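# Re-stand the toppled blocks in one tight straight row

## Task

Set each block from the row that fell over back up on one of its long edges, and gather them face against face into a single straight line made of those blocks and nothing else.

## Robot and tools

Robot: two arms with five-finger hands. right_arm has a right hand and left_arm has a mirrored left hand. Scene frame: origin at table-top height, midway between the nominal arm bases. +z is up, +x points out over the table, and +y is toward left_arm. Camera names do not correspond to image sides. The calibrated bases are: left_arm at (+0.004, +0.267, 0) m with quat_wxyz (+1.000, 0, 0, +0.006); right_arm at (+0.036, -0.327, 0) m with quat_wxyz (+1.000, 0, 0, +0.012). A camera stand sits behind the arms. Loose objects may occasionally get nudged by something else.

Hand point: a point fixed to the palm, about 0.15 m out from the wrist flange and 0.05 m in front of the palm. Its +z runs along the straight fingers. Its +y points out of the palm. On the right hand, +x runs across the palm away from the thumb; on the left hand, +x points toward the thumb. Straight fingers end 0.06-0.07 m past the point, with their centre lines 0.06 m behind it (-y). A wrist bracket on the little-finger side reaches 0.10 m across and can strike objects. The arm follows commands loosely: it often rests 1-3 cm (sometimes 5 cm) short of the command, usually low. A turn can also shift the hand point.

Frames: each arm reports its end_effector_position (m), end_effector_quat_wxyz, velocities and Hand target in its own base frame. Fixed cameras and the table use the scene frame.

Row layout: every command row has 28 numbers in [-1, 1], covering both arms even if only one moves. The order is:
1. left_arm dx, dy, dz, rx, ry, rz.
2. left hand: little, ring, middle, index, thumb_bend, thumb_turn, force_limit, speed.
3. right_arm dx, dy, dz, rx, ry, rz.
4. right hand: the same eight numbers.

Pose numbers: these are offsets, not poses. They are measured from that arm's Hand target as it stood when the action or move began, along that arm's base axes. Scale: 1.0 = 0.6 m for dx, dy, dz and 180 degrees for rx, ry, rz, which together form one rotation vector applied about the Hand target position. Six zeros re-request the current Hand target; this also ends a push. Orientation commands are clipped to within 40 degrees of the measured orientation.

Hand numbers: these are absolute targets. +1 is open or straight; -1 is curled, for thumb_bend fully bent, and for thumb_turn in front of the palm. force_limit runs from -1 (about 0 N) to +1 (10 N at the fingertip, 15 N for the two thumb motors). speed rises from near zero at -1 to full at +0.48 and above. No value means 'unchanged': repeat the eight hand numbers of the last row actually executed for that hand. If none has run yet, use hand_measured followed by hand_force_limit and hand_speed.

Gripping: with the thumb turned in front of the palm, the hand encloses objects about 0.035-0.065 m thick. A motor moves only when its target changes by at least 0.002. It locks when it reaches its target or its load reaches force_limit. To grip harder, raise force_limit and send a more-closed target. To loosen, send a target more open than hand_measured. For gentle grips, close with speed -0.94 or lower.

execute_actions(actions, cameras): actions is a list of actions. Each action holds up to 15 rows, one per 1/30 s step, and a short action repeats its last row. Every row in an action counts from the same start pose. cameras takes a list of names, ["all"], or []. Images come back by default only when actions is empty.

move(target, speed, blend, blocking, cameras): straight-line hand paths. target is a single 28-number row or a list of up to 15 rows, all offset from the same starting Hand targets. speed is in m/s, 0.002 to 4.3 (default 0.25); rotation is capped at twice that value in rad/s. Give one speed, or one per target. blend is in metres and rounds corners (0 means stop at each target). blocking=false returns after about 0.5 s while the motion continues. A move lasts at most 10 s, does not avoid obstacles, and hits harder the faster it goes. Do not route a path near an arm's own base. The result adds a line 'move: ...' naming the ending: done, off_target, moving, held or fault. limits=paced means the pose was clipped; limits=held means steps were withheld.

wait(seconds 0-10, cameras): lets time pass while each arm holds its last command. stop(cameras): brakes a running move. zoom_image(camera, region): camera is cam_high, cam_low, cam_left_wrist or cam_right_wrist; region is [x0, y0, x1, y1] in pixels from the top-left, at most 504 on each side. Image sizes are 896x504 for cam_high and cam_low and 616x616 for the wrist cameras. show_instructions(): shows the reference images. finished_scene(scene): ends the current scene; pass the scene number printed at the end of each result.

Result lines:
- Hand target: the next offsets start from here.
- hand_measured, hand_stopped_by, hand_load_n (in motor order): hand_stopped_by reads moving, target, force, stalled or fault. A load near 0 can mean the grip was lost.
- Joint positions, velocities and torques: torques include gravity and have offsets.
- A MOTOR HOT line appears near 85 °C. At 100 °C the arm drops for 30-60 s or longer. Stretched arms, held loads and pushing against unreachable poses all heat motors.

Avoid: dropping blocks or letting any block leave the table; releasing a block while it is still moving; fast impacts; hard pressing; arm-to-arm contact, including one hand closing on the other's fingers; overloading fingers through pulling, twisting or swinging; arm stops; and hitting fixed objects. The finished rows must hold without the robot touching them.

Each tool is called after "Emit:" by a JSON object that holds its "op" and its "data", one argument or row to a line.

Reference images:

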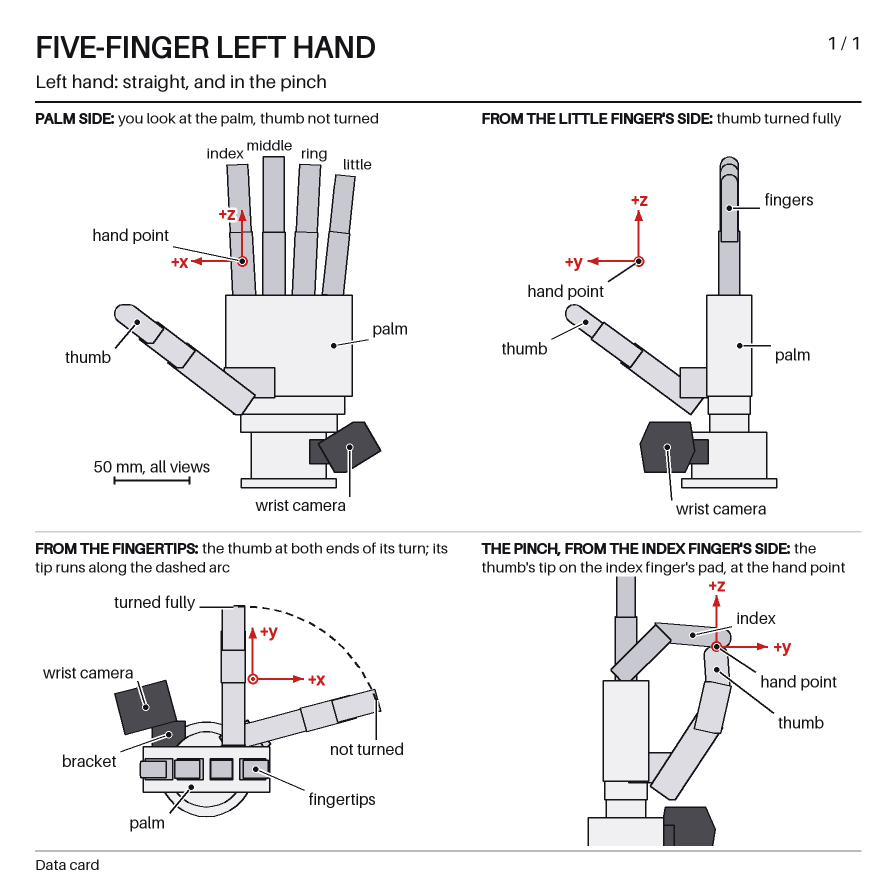

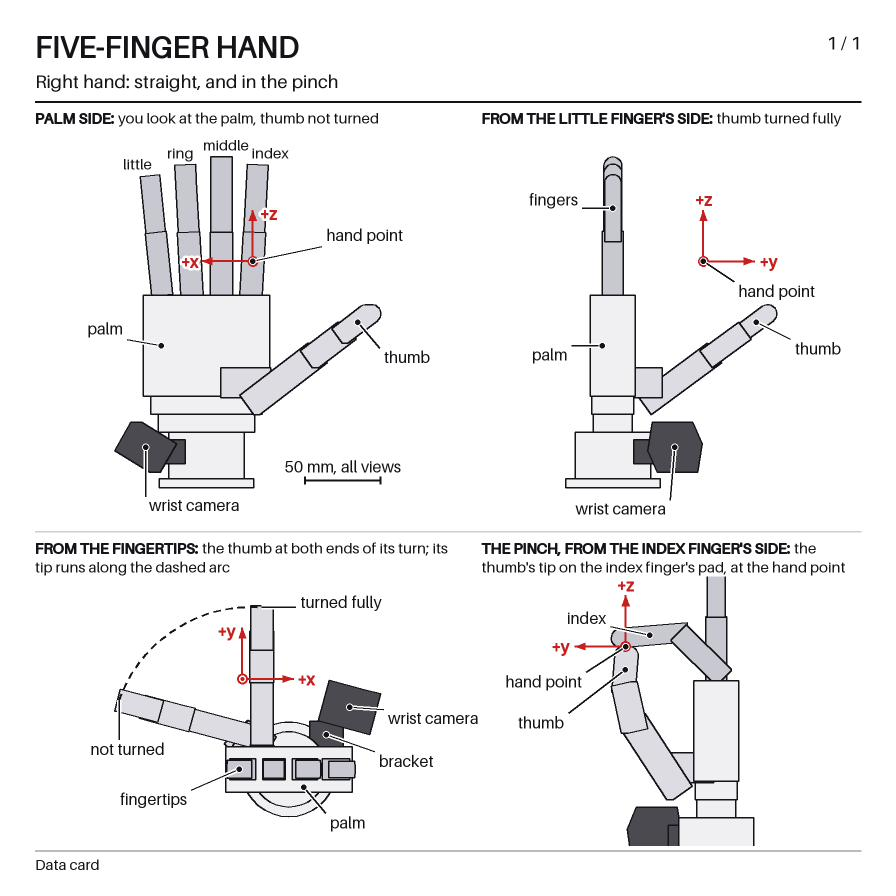

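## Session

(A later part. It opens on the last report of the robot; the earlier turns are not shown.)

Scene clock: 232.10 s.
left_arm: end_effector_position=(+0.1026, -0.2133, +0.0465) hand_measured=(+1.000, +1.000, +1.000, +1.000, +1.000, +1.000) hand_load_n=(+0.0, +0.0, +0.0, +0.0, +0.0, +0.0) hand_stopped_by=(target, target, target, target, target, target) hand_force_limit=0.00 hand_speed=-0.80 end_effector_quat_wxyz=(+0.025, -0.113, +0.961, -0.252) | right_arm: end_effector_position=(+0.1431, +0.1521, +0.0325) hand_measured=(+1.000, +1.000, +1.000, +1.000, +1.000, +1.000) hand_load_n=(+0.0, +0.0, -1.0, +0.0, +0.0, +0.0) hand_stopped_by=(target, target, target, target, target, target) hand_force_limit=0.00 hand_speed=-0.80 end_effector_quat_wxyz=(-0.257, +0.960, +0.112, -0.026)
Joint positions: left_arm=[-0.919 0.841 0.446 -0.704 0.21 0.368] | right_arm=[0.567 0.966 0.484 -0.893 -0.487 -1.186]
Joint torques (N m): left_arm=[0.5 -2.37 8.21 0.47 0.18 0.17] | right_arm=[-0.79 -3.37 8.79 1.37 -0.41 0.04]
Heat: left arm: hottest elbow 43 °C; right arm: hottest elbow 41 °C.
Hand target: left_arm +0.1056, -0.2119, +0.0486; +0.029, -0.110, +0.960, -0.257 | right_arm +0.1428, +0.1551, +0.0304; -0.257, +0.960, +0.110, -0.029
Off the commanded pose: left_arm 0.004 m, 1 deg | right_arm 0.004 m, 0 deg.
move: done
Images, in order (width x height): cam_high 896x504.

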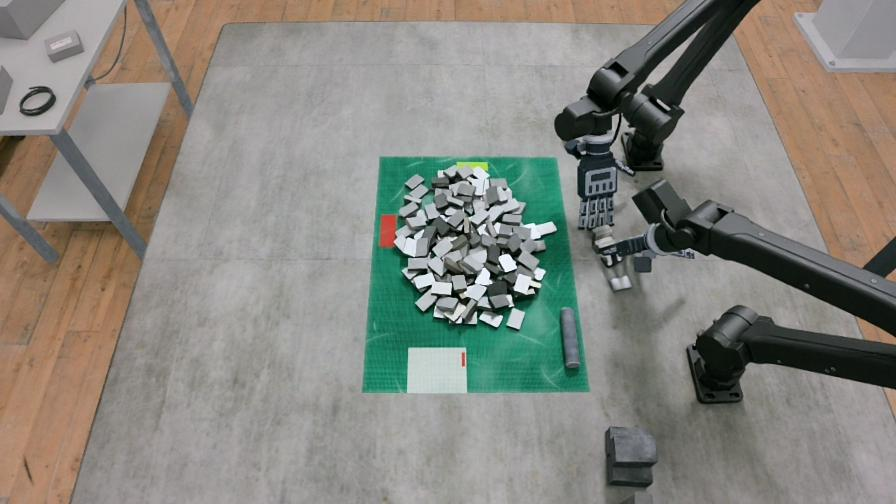

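Emit:
{"op": "move", "data": {
  "target": [
    [-0.015,0.09,0.14,0,0,0,1,1,1,1,1,1,0,-0.8,0,0,0,0,0,0,1,1,1,1,1,1,0,-0.8],
    [0.0857,0.013,0.22,-0.1349,-0.0858,0.5758,1,1,1,1,1,1,0,-0.8,0,0,0,0,0,0,1,1,1,1,1,1,0,-0.8],
    [0.0857,0.013,0.15,-0.1349,-0.0858,0.5758,-0.98,-0.98,-0.98,0.05,0.8,-1,0,0,0,0,0,0,0,0,1,1,1,1,1,1,0,-0.8]
  ],
  "speed": [0.15,0.35,0.2],
  "blend": [0.03,0.02,0],
  "cameras": ["cam_high"]
}}

Emit:
{"op": "zoom_image", "data": {
  "camera": "cam_high",
  "region": [570, 200, 670, 300]
}}

Scene clock: 270.70 s.
left_arm: end_effector_position=(+0.1588, -0.2025, +0.1395) hand_measured=(-0.980, -0.980, -0.980, +0.050, +0.800, -1.000) hand_load_n=(+0.0, +0.0, +0.0, +0.0, -0.5, +0.0) hand_stopped_by=(target, target, target, target, target, target) hand_force_limit=0.00 hand_speed=0.00 end_effector_quat_wxyz=(-0.304, +0.788, -0.431, +0.317) | right_arm: end_effector_position=(+0.1431, +0.1521, +0.0325) hand_measured=(+1.000, +1.000, +1.000, +1.000, +1.000, +1.000) hand_load_n=(+0.0, +0.0, -1.0, +0.0, +0.0, +0.0) hand_stopped_by=(target, target, target, target, target, target) hand_force_limit=0.00 hand_speed=-0.80 end_effector_quat_wxyz=(-0.257, +0.960, +0.112, -0.026)
Joint positions: left_arm=[-1.426 0.878 0.625 -1.47 -0.9 -2.071] | right_arm=[0.567 0.966 0.484 -0.893 -0.487 -1.186]
Joint torques (N m): left_arm=[-1.14 -0.38 7.98 -0.88 -0.81 -0.04] | right_arm=[-0.44 -2.2 8.42 1.32 -0.4 0.14]
Heat: left arm: hottest elbow 39 °C; right arm: hottest elbow 40 °C.
Hand target: left_arm +0.1570, -0.2042, +0.1386; -0.308, +0.787, -0.431, +0.317 | right_arm +0.1428, +0.1551, +0.0304; -0.257, +0.960, +0.110, -0.029
Off the commanded pose: left_arm 0.003 m, 1 deg | right_arm 0.004 m, 0 deg.
joint sent to its limit (left arm) — joint 6 (wrist roll), lower limit. The joint targets still meet the commanded pose.
move: done
Images, in order (width x height): cam_high 896x504.

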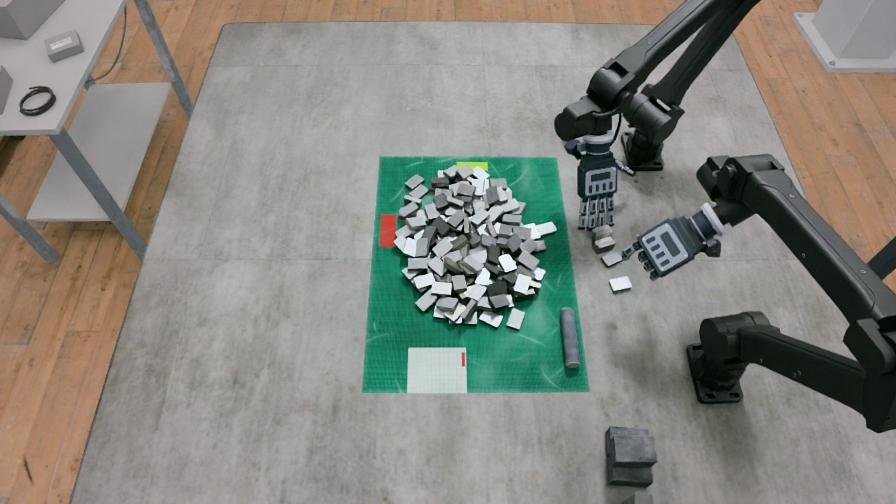

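Scaled by 5.040 from the camera's 896x504 image, which has a finer 1280x720 frame.

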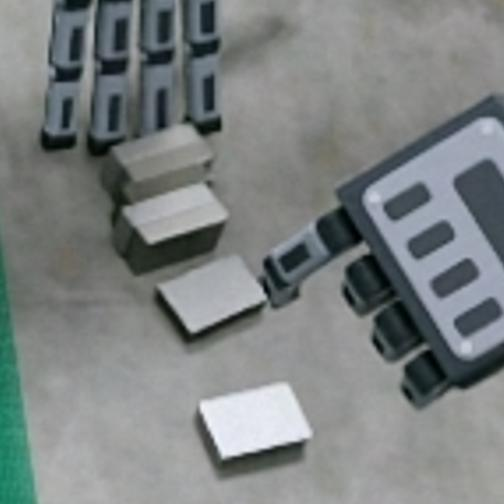

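Emit:
{"op": "zoom_image", "data": {
  "camera": "cam_high",
  "region": [585, 218, 625, 258]
}}

Scaled by 12.600 from the camera's 896x504 image, which has a finer 1280x720 frame.

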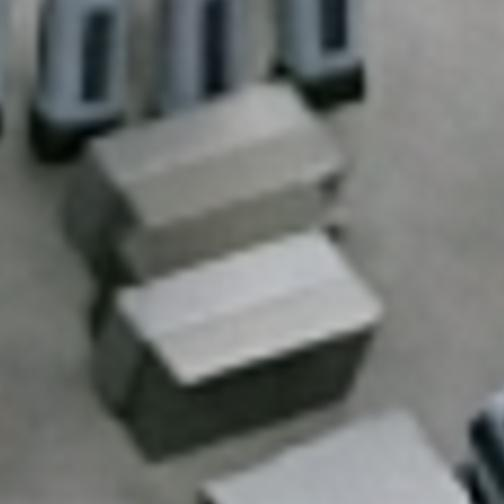

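Emit:
{"op": "move", "data": {
  "target": [-0.004,0,-0.16,0,0,0.015,-0.98,-0.98,-0.98,0.05,0.8,-1,0,0,0,0,0,0,0,0,1,1,1,1,1,1,0,-0.8],
  "speed": 0.15,
  "cameras": ["cam_high"]
}}

Emit:
{"op": "zoom_image", "data": {
  "camera": "cam_high",
  "region": [590, 250, 650, 310]
}}

Scene clock: 312.70 s.
left_arm: end_effector_position=(+0.1546, -0.2034, +0.0451) hand_measured=(-0.980, -0.980, -0.980, +0.050, +0.800, -1.000) hand_load_n=(+0.0, +0.0, +0.0, +0.0, +0.0, +0.0) hand_stopped_by=(target, target, target, target, target, target) hand_force_limit=0.00 hand_speed=0.00 end_effector_quat_wxyz=(-0.300, +0.793, -0.434, +0.304) | right_arm: end_effector_position=(+0.1431, +0.1521, +0.0325) hand_measured=(+1.000, +1.000, +1.000, +1.000, +1.000, +1.000) hand_load_n=(+0.0, -0.5, -1.0, +0.0, +0.0, +0.0) hand_stopped_by=(target, target, target, target, target, target) hand_force_limit=0.00 hand_speed=-0.80 end_effector_quat_wxyz=(-0.257, +0.960, +0.112, -0.026)
Joint positions: left_arm=[-1.426 1.036 0.448 -1.145 -0.872 -2.071] | right_arm=[0.567 0.966 0.484 -0.893 -0.487 -1.186]
Joint torques (N m): left_arm=[-0.32 -1.08 6.48 -0.32 -0.81 -0.04] | right_arm=[-0.44 -3.25 8.53 1.31 -0.44 0.07]
Heat: left arm: hottest elbow 37 °C; right arm: hottest elbow 40 °C.
Hand target: left_arm +0.1546, -0.2042, +0.0426; -0.315, +0.797, -0.413, +0.309 | right_arm +0.1428, +0.1551, +0.0304; -0.257, +0.960, +0.110, -0.029
Off the commanded pose: left_arm 0.003 m, 3 deg | right_arm 0.004 m, 0 deg.
joint sent to its limit (left arm) — joint 6 (wrist roll), lower limit. The joint targets are off in orientation, not in position.
move: off_target (left_arm)
Images, in order (width x height): cam_high 896x504.

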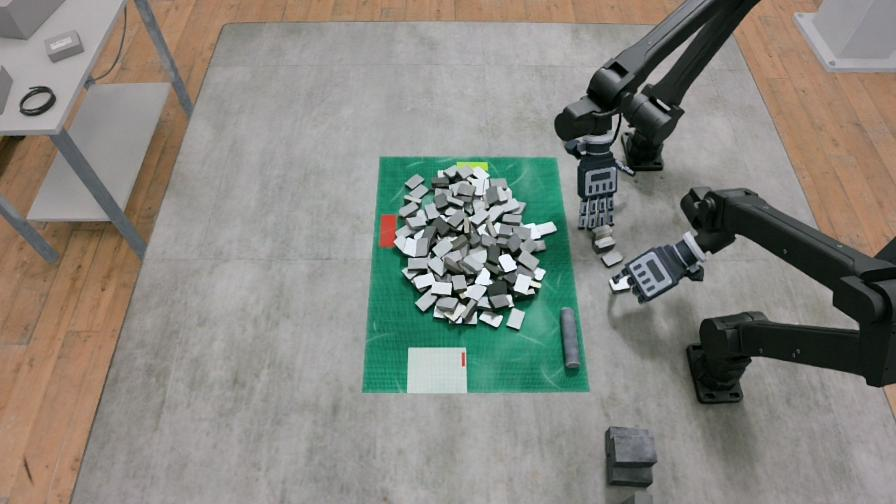

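Scaled by 8.400 from the camera's 896x504 image, which has a finer 1280x720 frame.

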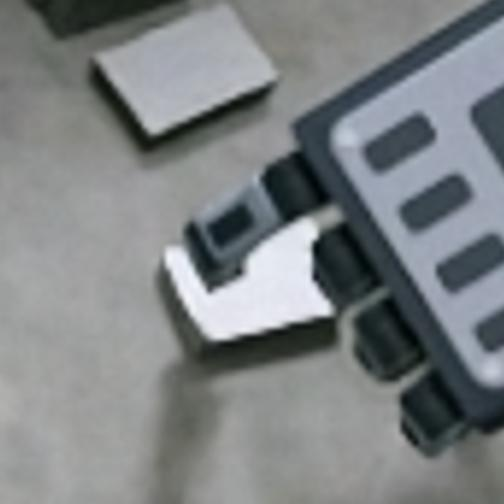

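Emit:
{"op": "move", "data": {
  "target": [0.018,0.005,-0.012,0,0,0,-0.98,-0.98,-0.98,0.05,0.8,-1,0,0,0,0,0,0,0,0,1,1,1,1,1,1,0,-0.8],
  "speed": 0.1,
  "cameras": ["cam_high","cam_left_wrist"]
}}

Emit:
{"op": "zoom_image", "data": {
  "camera": "cam_high",
  "region": [590, 250, 650, 310]
}}

Scene clock: 327.70 s.
left_arm: end_effector_position=(+0.1629, -0.2027, +0.0382) hand_measured=(-0.980, -0.980, -0.980, +0.050, +0.800, -1.000) hand_load_n=(+0.0, +0.0, +0.0, +0.0, +0.0, +0.0) hand_stopped_by=(target, target, target, target, target, target) hand_force_limit=0.00 hand_speed=0.00 end_effector_quat_wxyz=(-0.309, +0.793, -0.424, +0.310) | right_arm: end_effector_position=(+0.1431, +0.1521, +0.0325) hand_measured=(+1.000, +1.000, +1.000, +1.000, +1.000, +1.000) hand_load_n=(+0.0, +0.0, -1.0, +0.0, +0.0, +0.0) hand_stopped_by=(target, target, target, target, target, target) hand_force_limit=0.00 hand_speed=-0.80 end_effector_quat_wxyz=(-0.257, +0.960, +0.112, -0.026)
Joint positions: left_arm=[-1.405 1.07 0.437 -1.098 -0.895 -2.071] | right_arm=[0.567 0.966 0.484 -0.893 -0.487 -1.186]
Joint torques (N m): left_arm=[0.56 -1.26 6.17 -0.24 -0.85 -0.05] | right_arm=[-0.09 -3.19 8.76 1.47 -0.45 0.07]
Heat: left arm: hottest elbow 36 °C; right arm: hottest elbow 40 °C.
Hand target: left_arm +0.1654, -0.2011, +0.0354; -0.316, +0.796, -0.413, +0.309 | right_arm +0.1428, +0.1551, +0.0304; -0.257, +0.960, +0.110, -0.029
Off the commanded pose: left_arm 0.004 m, 2 deg | right_arm 0.004 m, 0 deg.
joint sent to its limit (left arm) — joint 6 (wrist roll), lower limit. The joint targets still meet the commanded pose.
move: done
Images, in order (width x height): cam_high 896x504, cam_left_wrist 616x616.

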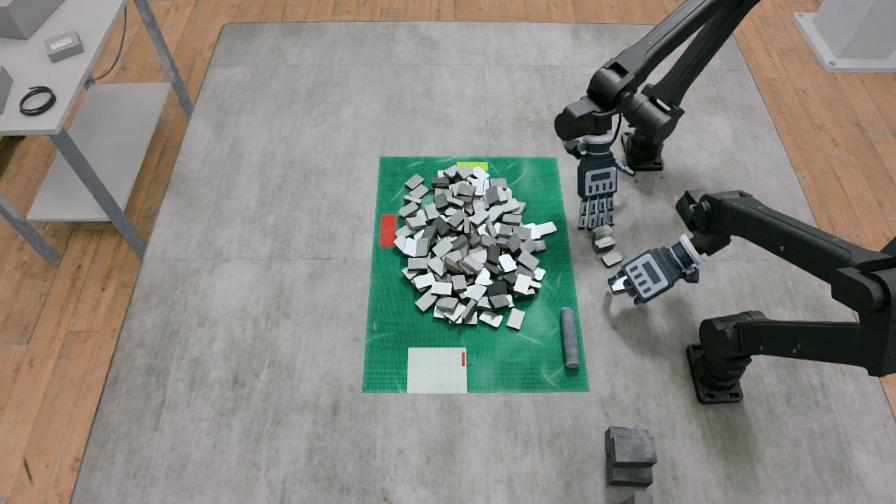

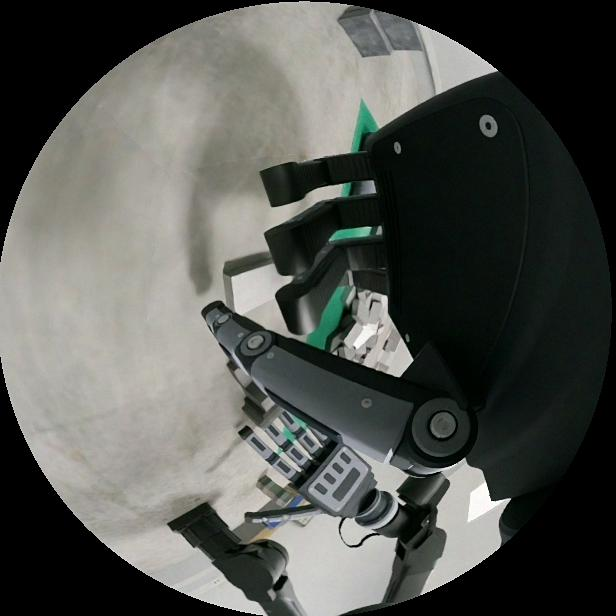

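Scaled by 8.400 from the camera's 896x504 image, which has a finer 1280x720 frame.

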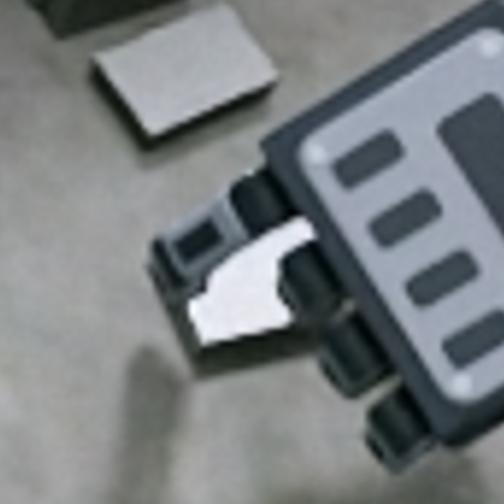

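Emit:
{"op": "move", "data": {
  "target": [
    [0.0125,0.003,-0.006,0,0,0,-0.98,-0.98,-0.98,0.05,0.8,-1,0,0,0,0,0,0,0,0,1,1,1,1,1,1,0,-0.8],
    [0.0125,0.003,-0.0315,0,0,0,-0.98,-0.98,-0.98,0.05,0.8,-1,0,0,0,0,0,0,0,0,1,1,1,1,1,1,0,-0.8]
  ],
  "speed": 0.06,
  "blend": [0.002,0],
  "cameras": ["cam_high"]
}}

Emit:
{"op": "zoom_image", "data": {
  "camera": "cam_high",
  "region": [590, 250, 650, 310]
}}

Scene clock: 335.53 s.
left_arm: end_effector_position=(+0.1712, -0.2010, +0.0225) hand_measured=(-0.980, -0.980, -0.980, +0.050, +0.800, -1.000) hand_load_n=(+0.0, +0.0, +0.0, +0.0, -0.5, -2.5) hand_stopped_by=(target, target, target, target, target, target) hand_force_limit=0.00 hand_speed=0.00 end_effector_quat_wxyz=(-0.312, +0.796, -0.413, +0.315) | right_arm: end_effector_position=(+0.1431, +0.1521, +0.0325) hand_measured=(+1.000, +1.000, +1.000, +1.000, +1.000, +1.000) hand_load_n=(+0.0, +0.0, -1.0, +0.0, +0.0, -0.5) hand_stopped_by=(target, target, target, target, target, target) hand_force_limit=0.00 hand_speed=-0.80 end_effector_quat_wxyz=(-0.257, +0.960, +0.112, -0.026)
Joint positions: left_arm=[-1.376 1.117 0.407 -1 -0.911 -2.058] | right_arm=[0.567 0.966 0.484 -0.893 -0.487 -1.186]
Joint torques (N m): left_arm=[0.5 -1.14 5.63 0.31 -0.63 0.18] | right_arm=[-0.38 -2.32 8.83 1.39 -0.44 0.09]
Heat: left arm: hottest elbow 35 °C; right arm: hottest elbow 40 °C.
Hand target: left_arm +0.1729, -0.1993, +0.0165; -0.315, +0.797, -0.413, +0.309 | right_arm +0.1428, +0.1551, +0.0304; -0.257, +0.960, +0.110, -0.029
Off the commanded pose: left_arm 0.006 m, 1 deg | right_arm 0.004 m, 0 deg.
move: done
Images, in order (width x height): cam_high 896x504.

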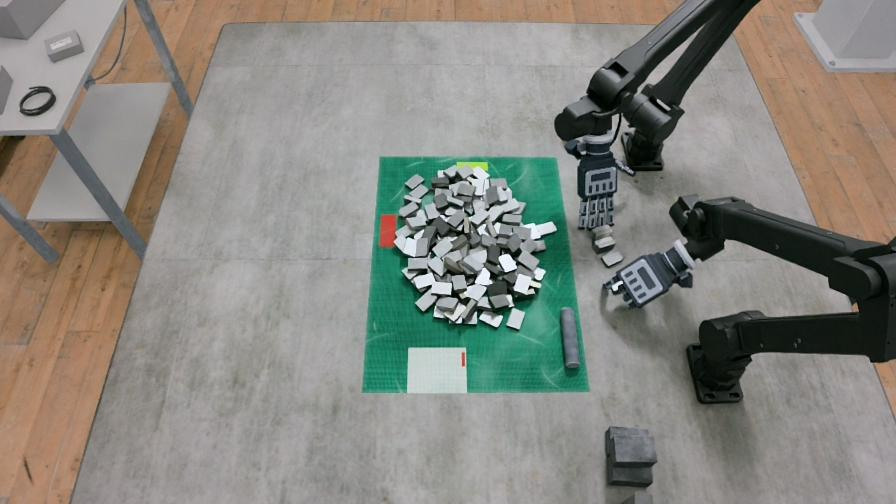

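Scaled by 8.400 from the camera's 896x504 image, which has a finer 1280x720 frame.

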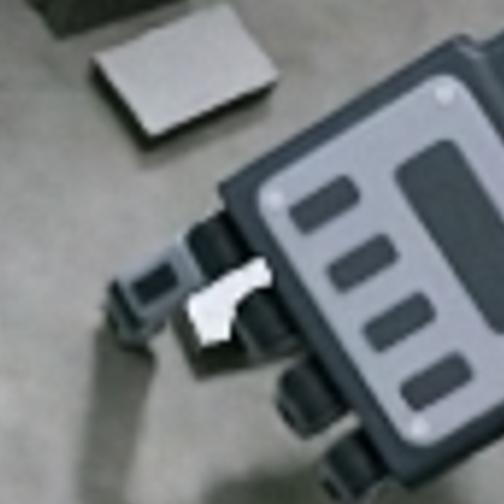

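Emit:
{"op": "move", "data": {
  "target": [
    [0,0,-0.006,0,0,0,-0.98,-0.98,-0.98,0.05,0.8,-1,0,0,0,0,0,0,0,0,1,1,1,1,1,1,0,-0.8],
    [0,0,-0.006,0,0,0,-0.98,-0.98,-0.98,-0.25,0.8,-1,0,-0.85,0,0,0,0,0,0,1,1,1,1,1,1,0,-0.8]
  ],
  "speed": 0.05,
  "cameras": ["cam_high"]
}}

Emit:
{"op": "zoom_image", "data": {
  "camera": "cam_high",
  "region": [590, 250, 650, 310]
}}

Scene clock: 341.83 s.
left_arm: end_effector_position=(+0.1718, -0.2015, +0.0225) hand_measured=(-0.980, -0.980, -0.980, -0.140, +0.802, -1.000) hand_load_n=(+0.0, +0.0, +0.0, +5.0, +4.5, -5.0) hand_stopped_by=(target, target, target, force, target, target) hand_force_limit=0.00 hand_speed=-0.85 end_effector_quat_wxyz=(-0.313, +0.794, -0.415, +0.316) | right_arm: end_effector_position=(+0.1431, +0.1521, +0.0325) hand_measured=(+1.000, +1.000, +1.000, +1.000, +1.000, +1.000) hand_load_n=(+0.0, +0.0, -1.0, +0.0, +0.0, +0.0) hand_stopped_by=(target, target, target, target, target, target) hand_force_limit=0.00 hand_speed=-0.80 end_effector_quat_wxyz=(-0.257, +0.960, +0.112, -0.026)
Joint positions: left_arm=[-1.376 1.118 0.406 -0.994 -0.915 -2.051] | right_arm=[0.567 0.966 0.484 -0.893 -0.487 -1.186]
Joint torques (N m): left_arm=[0.44 -0.5 5.26 0.69 -0.41 0.06] | right_arm=[-1.08 -2.73 8.58 1.39 -0.48 0.07]
Heat: left arm: hottest elbow 35 °C; right arm: hottest elbow 40 °C.
Hand target: left_arm +0.1729, -0.1994, +0.0129; -0.315, +0.797, -0.413, +0.309 | right_arm +0.1428, +0.1551, +0.0304; -0.257, +0.960, +0.110, -0.029
Off the commanded pose: left_arm 0.010 m, 1 deg | right_arm 0.004 m, 0 deg.
move: done
Images, in order (width x height): cam_high 896x504.

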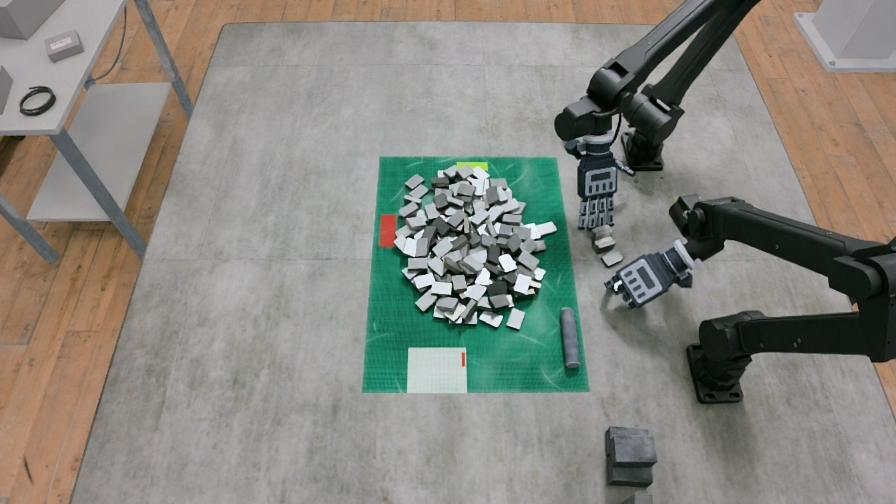

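Scaled by 8.400 from the camera's 896x504 image, which has a finer 1280x720 frame.

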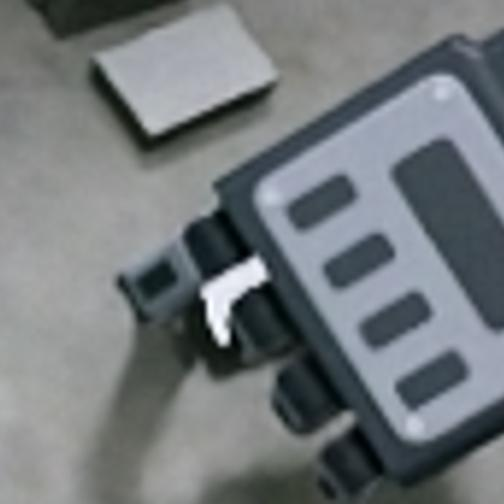

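Emit:
{"op": "move", "data": {
  "target": [
    [0,-0.02,0.04,-0.015,0,0,-0.98,-0.98,-0.98,-0.25,0.8,-1,0,-0.85,0,0,0,0,0,0,1,1,1,1,1,1,0,-0.8],
    [0,-0.02,0.15,-0.015,0,0,-0.98,-0.98,-0.98,-0.25,0.8,-1,0,-0.85,0,0,0,0,0,0,1,1,1,1,1,1,0,-0.8]
  ],
  "speed": 0.12,
  "blend": [0.005,0],
  "cameras": ["cam_high"]
}}

Emit:
{"op": "zoom_image", "data": {
  "camera": "cam_high",
  "region": [580, 210, 680, 310]
}}

Scene clock: 349.77 s.
left_arm: end_effector_position=(+0.1705, -0.1985, +0.0869) hand_measured=(-0.980, -0.980, -0.980, -0.142, +0.800, -1.000) hand_load_n=(+0.0, +0.0, +0.0, +0.0, +0.0, +0.0) hand_stopped_by=(target, target, target, force, target, target) hand_force_limit=0.00 hand_speed=-0.85 end_effector_quat_wxyz=(-0.312, +0.798, -0.414, +0.308) | right_arm: end_effector_position=(+0.1431, +0.1521, +0.0325) hand_measured=(+1.000, +1.000, +1.000, +1.000, +1.000, +1.000) hand_load_n=(+0.0, +0.0, -1.0, +0.0, +0.0, +0.0) hand_stopped_by=(target, target, target, target, target, target) hand_force_limit=0.00 hand_speed=-0.80 end_effector_quat_wxyz=(-0.257, +0.960, +0.112, -0.026)
Joint positions: left_arm=[-1.369 0.957 0.521 -1.274 -0.9 -2.05] | right_arm=[0.567 0.966 0.484 -0.893 -0.487 -1.186]
Joint torques (N m): left_arm=[-0.26 -2.49 10.29 -0.94 -0.67 0.04] | right_arm=[-0.44 -2.37 8.75 1.39 -0.43 0.1]
Heat: left arm: hottest elbow 35 °C; right arm: hottest elbow 40 °C.
Hand target: left_arm +0.1729, -0.2114, +0.1030; -0.297, +0.804, -0.405, +0.319 | right_arm +0.1428, +0.1551, +0.0304; -0.257, +0.960, +0.110, -0.029
Off the commanded pose: left_arm 0.021 m, 2 deg | right_arm 0.004 m, 0 deg.
move: off_target (left_arm)
Images, in order (width x height): cam_high 896x504.

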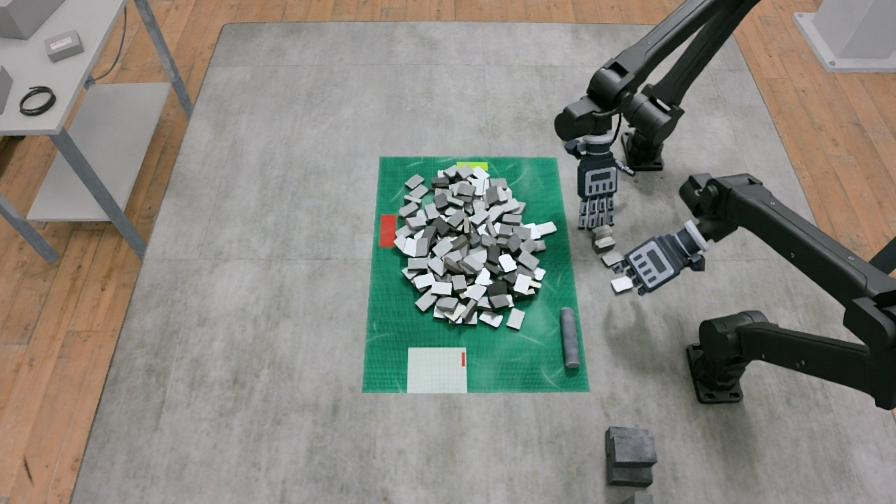

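Scaled by 5.040 from the camera's 896x504 image, which has a finer 1280x720 frame.

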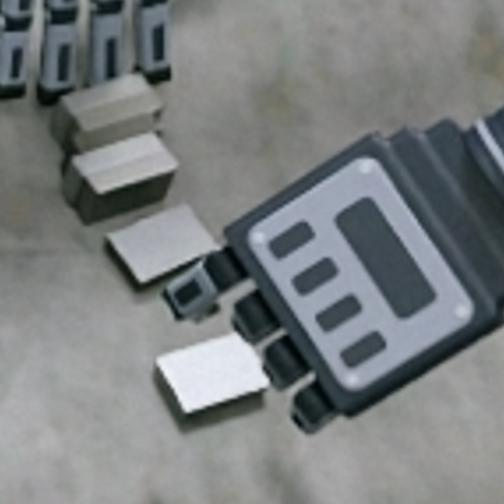

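Emit:
{"op": "move", "data": {
  "target": [
    [-0.004,0.03,-0.06,0.015,0,0,-0.98,-0.98,-0.98,0.05,0.8,-1,0,0,0,0,0,0,0,0,1,1,1,1,1,1,0,-0.8],
    [-0.004,0.03,-0.118,0.015,0,0,-0.98,-0.98,-0.98,0.05,0.8,-1,0,0,0,0,0,0,0,0,1,1,1,1,1,1,0,-0.8]
  ],
  "speed": 0.1,
  "blend": [0.01,0],
  "cameras": ["cam_high","cam_left_wrist"]
}}

Emit:
{"op": "zoom_image", "data": {
  "camera": "cam_high",
  "region": [590, 250, 650, 310]
}}

Emit:
{"op": "zoom_image", "data": {
  "camera": "cam_left_wrist",
  "region": [150, 220, 350, 420]
}}

Scene clock: 386.90 s.
left_arm: end_effector_position=(+0.1702, -0.1932, +0.0350) hand_measured=(-0.980, -0.980, -0.980, +0.050, +0.800, -1.000) hand_load_n=(+0.0, +0.0, +0.0, +0.0, +0.0, +0.0) hand_stopped_by=(target, target, target, target, target, target) hand_force_limit=0.00 hand_speed=0.00 end_effector_quat_wxyz=(-0.313, +0.797, -0.413, +0.310) | right_arm: end_effector_position=(+0.1431, +0.1521, +0.0325) hand_measured=(+1.000, +1.000, +1.000, +1.000, +1.000, +1.000) hand_load_n=(+0.0, +0.0, -1.0, +0.0, -0.5, -0.5) hand_stopped_by=(target, target, target, target, target, target) hand_force_limit=0.00 hand_speed=-0.80 end_effector_quat_wxyz=(-0.257, +0.960, +0.112, -0.026)
Joint positions: left_arm=[-1.369 1.056 0.415 -1.072 -0.904 -2.053] | right_arm=[0.567 0.966 0.484 -0.893 -0.487 -1.186]
Joint torques (N m): left_arm=[-0.44 -0.97 6.19 -0.2 -0.86 0.01] | right_arm=[-0.67 -3.6 8.5 1.29 -0.45 0.07]
Heat: left arm: hottest elbow 38 °C; right arm: hottest elbow 41 °C.
Hand target: left_arm +0.1705, -0.1934, +0.0322; -0.315, +0.797, -0.413, +0.309 | right_arm +0.1428, +0.1551, +0.0304; -0.257, +0.960, +0.110, -0.029
Off the commanded pose: left_arm 0.003 m, 0 deg | right_arm 0.004 m, 0 deg.
move: done
Images, in order (width x height): cam_high 896x504, cam_left_wrist 616x616.

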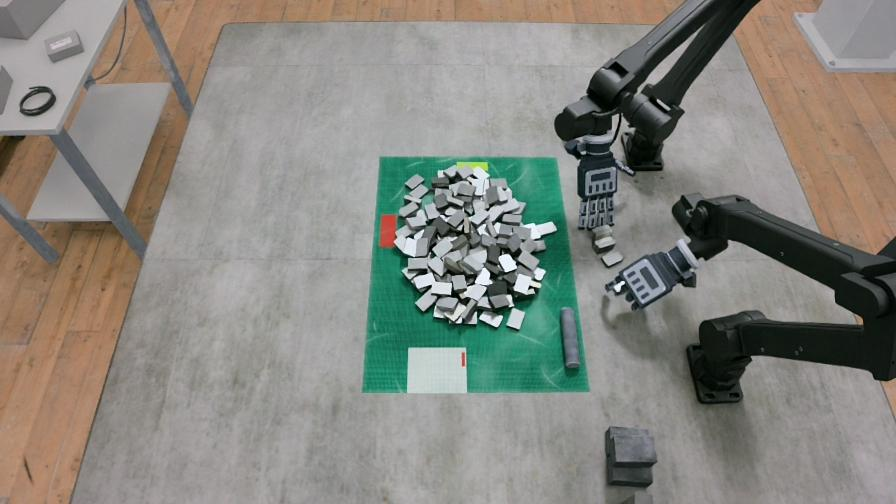

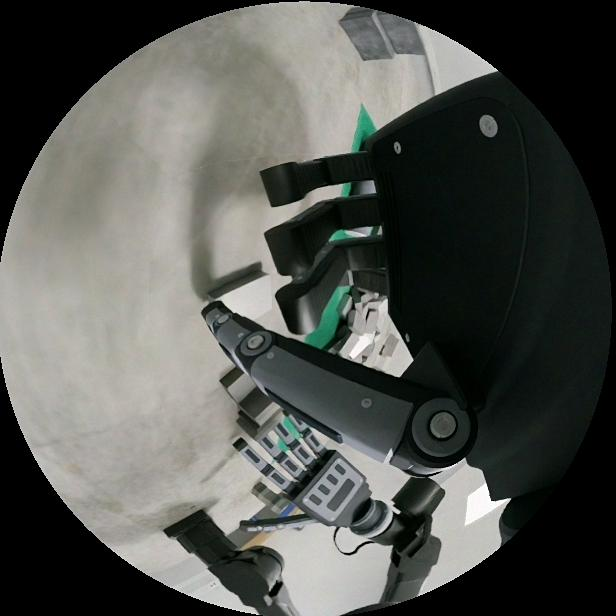

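Scaled by 8.400 from the camera's 896x504 image, which has a finer 1280x720 frame.

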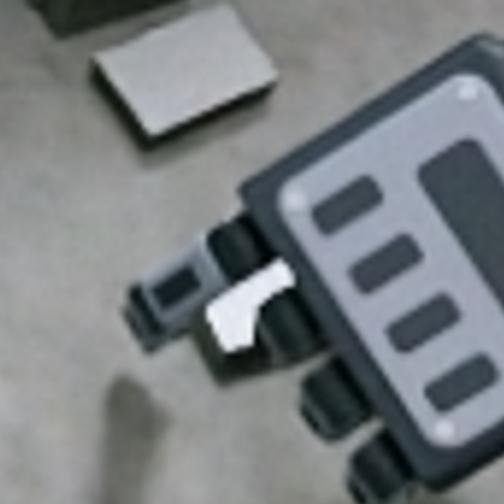

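Scaled by 2.520 from the camera's 616x616 image, which has a finer 880x880 frame.

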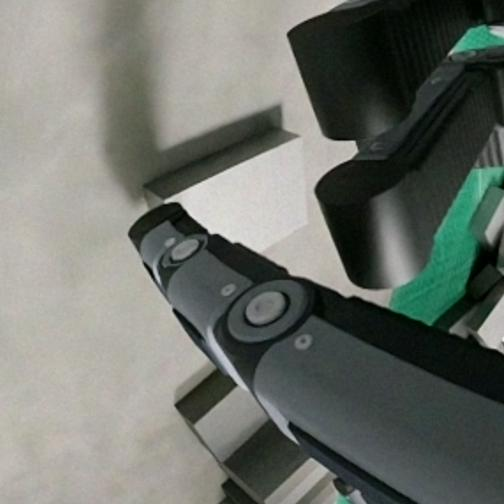

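Emit:
{"op": "move", "data": {
  "target": [
    [0,0,-0.03,0,0,0,-0.98,-0.98,-0.98,0.05,0.8,-1,0,0,0,0,0,0,0,0,1,1,1,1,1,1,0,-0.8],
    [0,0,-0.03,0,0,0,-0.98,-0.98,-0.98,-0.3,0.8,-1,0.2,-0.85,0,0,0,0,0,0,1,1,1,1,1,1,0,-0.8]
  ],
  "speed": 0.05,
  "cameras": ["cam_high","cam_left_wrist"]
}}

Emit:
{"op": "zoom_image", "data": {
  "camera": "cam_left_wrist",
  "region": [150, 220, 350, 420]
}}

Emit:
{"op": "zoom_image", "data": {
  "camera": "cam_high",
  "region": [590, 250, 650, 310]
}}

Scene clock: 396.30 s.
left_arm: end_effector_position=(+0.1715, -0.1933, +0.0225) hand_measured=(-0.980, -0.980, -0.980, -0.156, +0.802, -1.000) hand_load_n=(+0.0, +0.0, +0.0, +6.5, +7.5, -6.0) hand_stopped_by=(target, target, target, force, target, target) hand_force_limit=0.20 hand_speed=-0.85 end_effector_quat_wxyz=(-0.315, +0.795, -0.413, +0.313) | right_arm: end_effector_position=(+0.1431, +0.1521, +0.0325) hand_measured=(+1.000, +1.000, +1.000, +1.000, +1.000, +1.000) hand_load_n=(+0.0, +0.0, -1.0, +0.0, +0.0, +0.0) hand_stopped_by=(target, target, target, target, target, target) hand_force_limit=0.00 hand_speed=-0.80 end_effector_quat_wxyz=(-0.257, +0.960, +0.112, -0.026)
Joint positions: left_arm=[-1.369 1.097 0.394 -1.011 -0.912 -2.053] | right_arm=[0.567 0.966 0.484 -0.893 -0.487 -1.186]
Joint torques (N m): left_arm=[-0.56 -0.44 5.3 0.61 -0.5 0] | right_arm=[-0.5 -3.6 8.7 1.47 -0.39 0.08]
Heat: left arm: hottest elbow 36 °C; right arm: hottest elbow 41 °C.
Hand target: left_arm +0.1705, -0.1934, +0.0142; -0.315, +0.797, -0.413, +0.309 | right_arm +0.1428, +0.1551, +0.0304; -0.257, +0.960, +0.110, -0.029
Off the commanded pose: left_arm 0.008 m, 0 deg | right_arm 0.004 m, 0 deg.
move: done
Images, in order (width x height): cam_high 896x504, cam_left_wrist 616x616.

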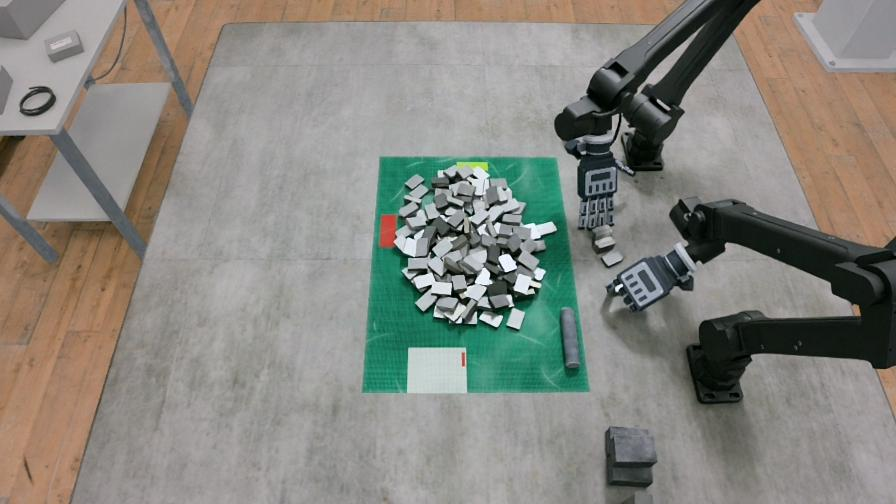

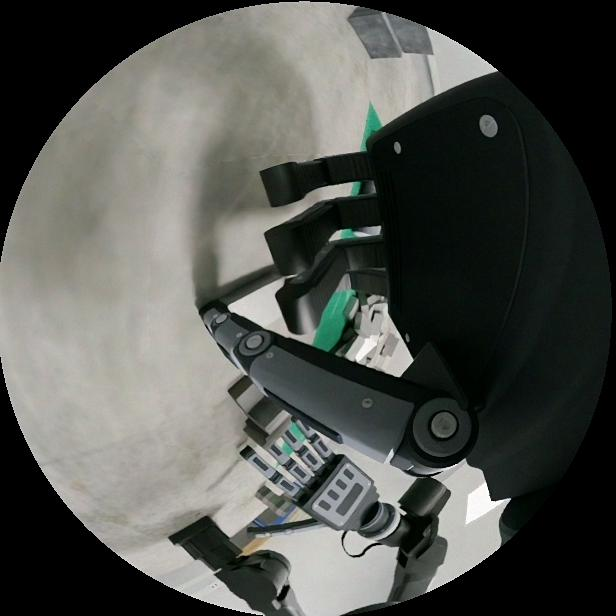

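Scaled by 2.520 from the camera's 616x616 image, which has a finer 880x880 frame.

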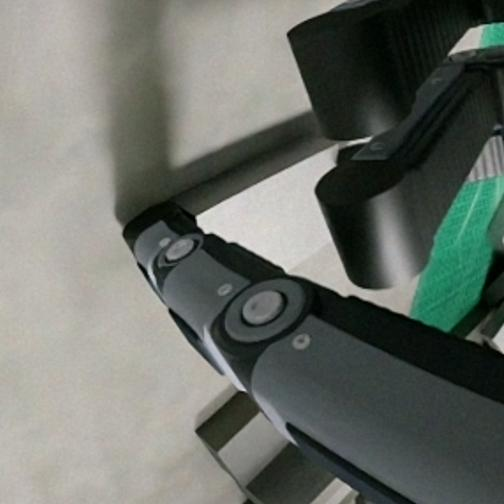

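Scaled by 8.400 from the camera's 896x504 image, which has a finer 1280x720 frame.

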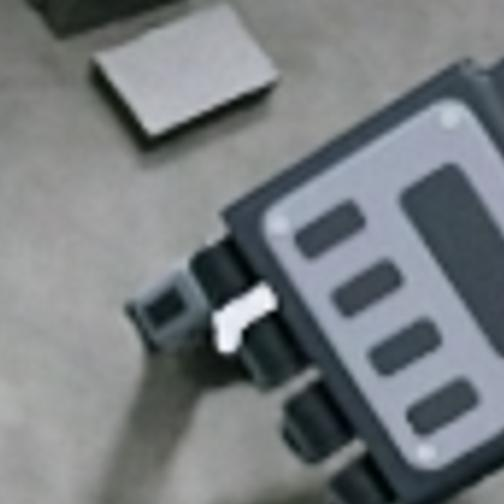

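Emit:
{"op": "move", "data": {
  "target": [
    [0,0,0.05,0,0,0,-0.98,-0.98,-0.98,-0.3,0.8,-1,0.2,-0.85,0,0,0,0,0,0,1,1,1,1,1,1,0,-0.8]
  ],
  "speed": 0.06,
  "cameras": ["cam_high","cam_left_wrist"]
}}

Emit:
{"op": "zoom_image", "data": {
  "camera": "cam_high",
  "region": [590, 250, 650, 310]
}}

Emit:
{"op": "zoom_image", "data": {
  "camera": "cam_left_wrist",
  "region": [150, 220, 350, 420]
}}

Scene clock: 408.93 s.
left_arm: end_effector_position=(+0.1680, -0.1791, +0.0311) hand_measured=(-0.980, -0.980, -0.980, -0.156, +0.800, -1.000) hand_load_n=(+0.0, +0.0, +0.0, +0.0, +0.0, +0.0) hand_stopped_by=(target, target, target, force, target, target) hand_force_limit=0.20 hand_speed=-0.85 end_effector_quat_wxyz=(-0.329, +0.791, -0.421, +0.299) | right_arm: end_effector_position=(+0.1431, +0.1521, +0.0325) hand_measured=(+1.000, +1.000, +1.000, +1.000, +1.000, +1.000) hand_load_n=(+0.0, +0.0, -1.0, +0.0, +0.0, +0.0) hand_stopped_by=(target, target, target, target, target, target) hand_force_limit=0.00 hand_speed=-0.80 end_effector_quat_wxyz=(-0.257, +0.960, +0.112, -0.026)
Joint positions: left_arm=[-1.369 1.05 0.399 -1.106 -0.909 -2.053] | right_arm=[0.567 0.966 0.484 -0.893 -0.487 -1.186]
Joint torques (N m): left_arm=[-0.32 -2.73 8.92 -0.81 -0.67 0.04] | right_arm=[-0.62 -2.78 8.66 1.36 -0.42 0.05]
Heat: left arm: hottest elbow 35 °C; right arm: hottest elbow 41 °C.
Hand target: left_arm +0.1705, -0.1933, +0.0441; -0.315, +0.797, -0.413, +0.309 | right_arm +0.1428, +0.1551, +0.0304; -0.257, +0.960, +0.110, -0.029
Off the commanded pose: left_arm 0.020 m, 2 deg | right_arm 0.004 m, 0 deg.
move: off_target (left_arm)
Images, in order (width x height): cam_high 896x504, cam_left_wrist 616x616.

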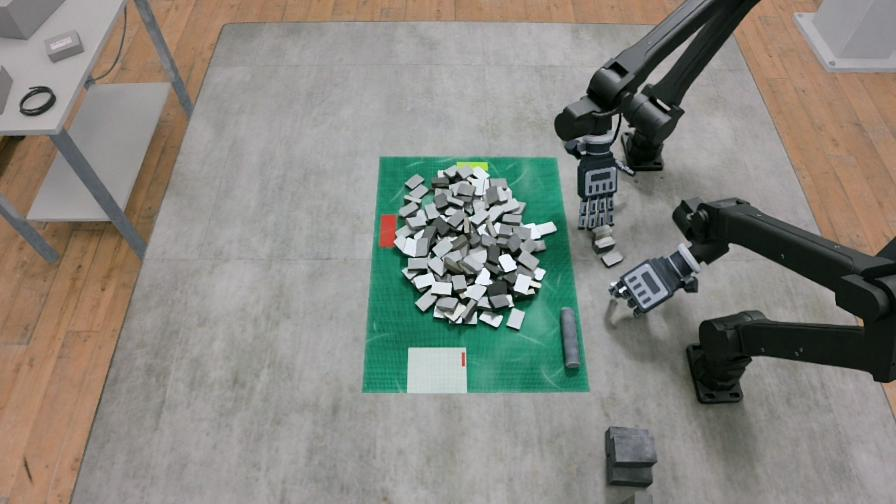

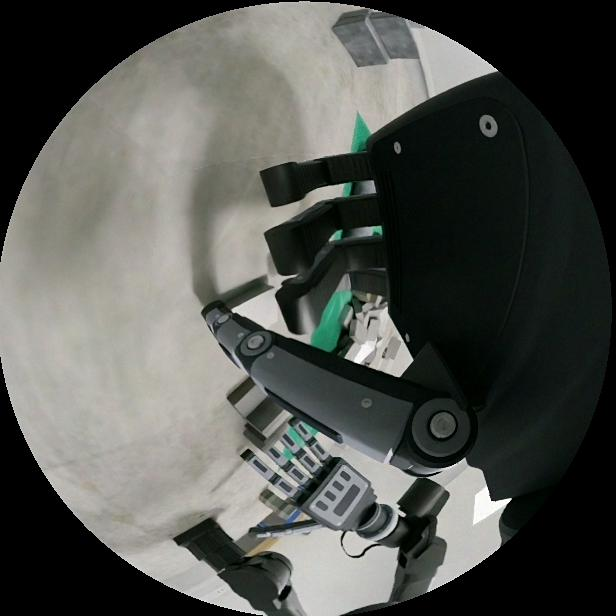

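Scaled by 8.400 from the camera's 896x504 image, which has a finer 1280x720 frame.

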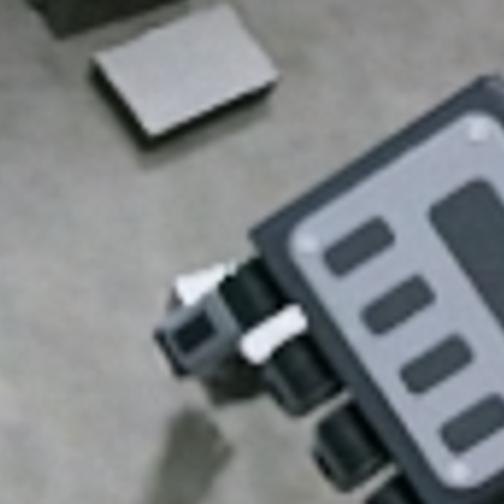

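Scaled by 2.520 from the camera's 616x616 image, which has a finer 880x880 frame.

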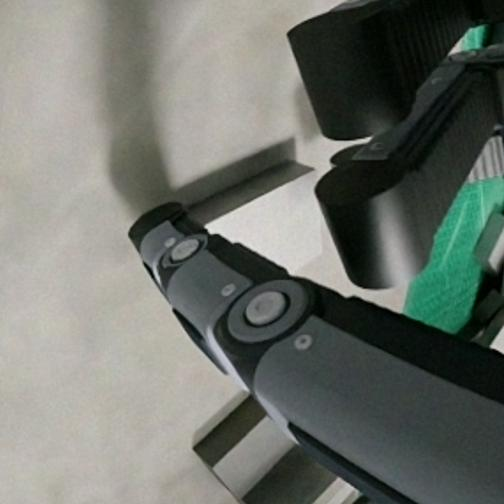

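Emit:
{"op": "move", "data": {
  "target": [
    [0.01,-0.01,0.02,0,0,0,-0.98,-0.98,-0.98,0.05,0.8,-1,0,-0.3,0,0,0,0,0,0,1,1,1,1,1,1,0,-0.8],
    [0.005,-0.01,0.09,0,0,0,-0.98,-0.98,-0.98,0.05,0.8,-1,0,-0.3,0,0,0,0,0,0,1,1,1,1,1,1,0,-0.8]
  ],
  "speed": 0.15,
  "blend": [0.01,0],
  "cameras": ["cam_high"]
}}

Emit:
{"op": "zoom_image", "data": {
  "camera": "cam_high",
  "region": [590, 250, 650, 310]
}}

Scene clock: 424.20 s.
left_arm: end_effector_position=(+0.1717, -0.1855, +0.0825) hand_measured=(-0.980, -0.980, -0.980, +0.050, +0.800, -1.000) hand_load_n=(+0.0, +0.0, +0.0, +0.0, +0.0, +0.0) hand_stopped_by=(target, target, target, target, target, target) hand_force_limit=0.00 hand_speed=-0.30 end_effector_quat_wxyz=(-0.331, +0.791, -0.421, +0.297) | right_arm: end_effector_position=(+0.1431, +0.1521, +0.0325) hand_measured=(+1.000, +1.000, +1.000, +1.000, +1.000, +1.000) hand_load_n=(+0.0, +0.0, -1.0, +0.0, +0.0, +0.0) hand_stopped_by=(target, target, target, target, target, target) hand_force_limit=0.00 hand_speed=-0.80 end_effector_quat_wxyz=(-0.257, +0.960, +0.112, -0.026)
Joint positions: left_arm=[-1.357 0.959 0.508 -1.297 -0.91 -2.037] | right_arm=[0.567 0.966 0.484 -0.893 -0.487 -1.186]
Joint torques (N m): left_arm=[-0.62 -2.43 10.18 -0.88 -0.68 0.02] | right_arm=[-0.32 -2.84 8.66 1.54 -0.43 0.09]
Heat: left arm: hottest elbow 35 °C; right arm: hottest elbow 41 °C.
Hand target: left_arm +0.1735, -0.1994, +0.0982; -0.316, +0.797, -0.413, +0.309 | right_arm +0.1428, +0.1551, +0.0304; -0.257, +0.960, +0.110, -0.029
Off the commanded pose: left_arm 0.021 m, 3 deg | right_arm 0.004 m, 0 deg.
move: off_target (left_arm); blend cut to 0.0075 m at target 1
Images, in order (width x height): cam_high 896x504.

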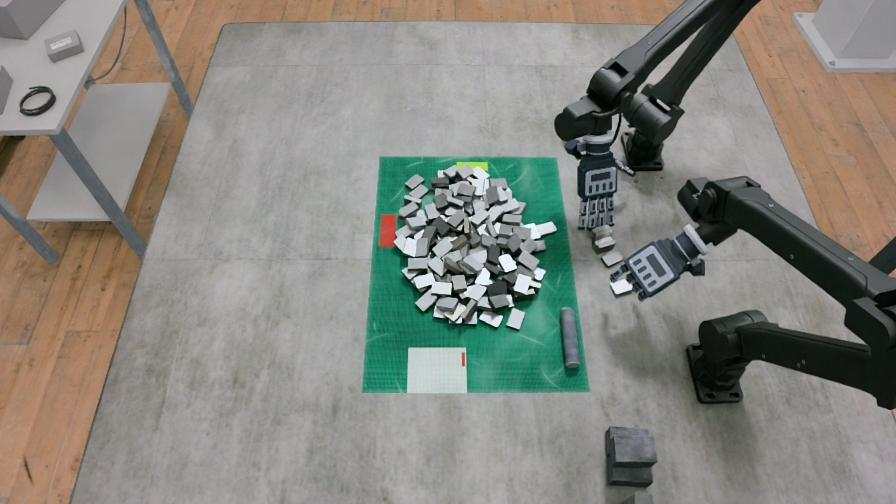

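Scaled by 8.400 from the camera's 896x504 image, which has a finer 1280x720 frame.

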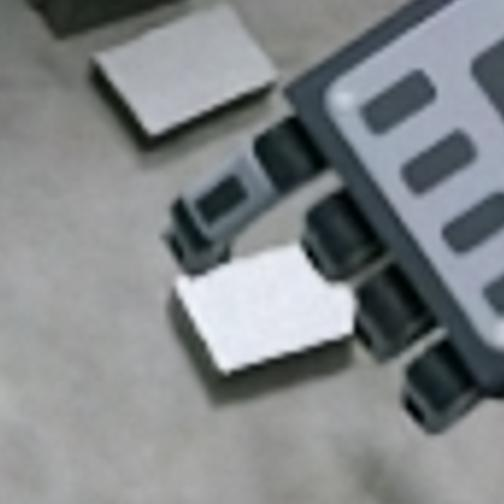

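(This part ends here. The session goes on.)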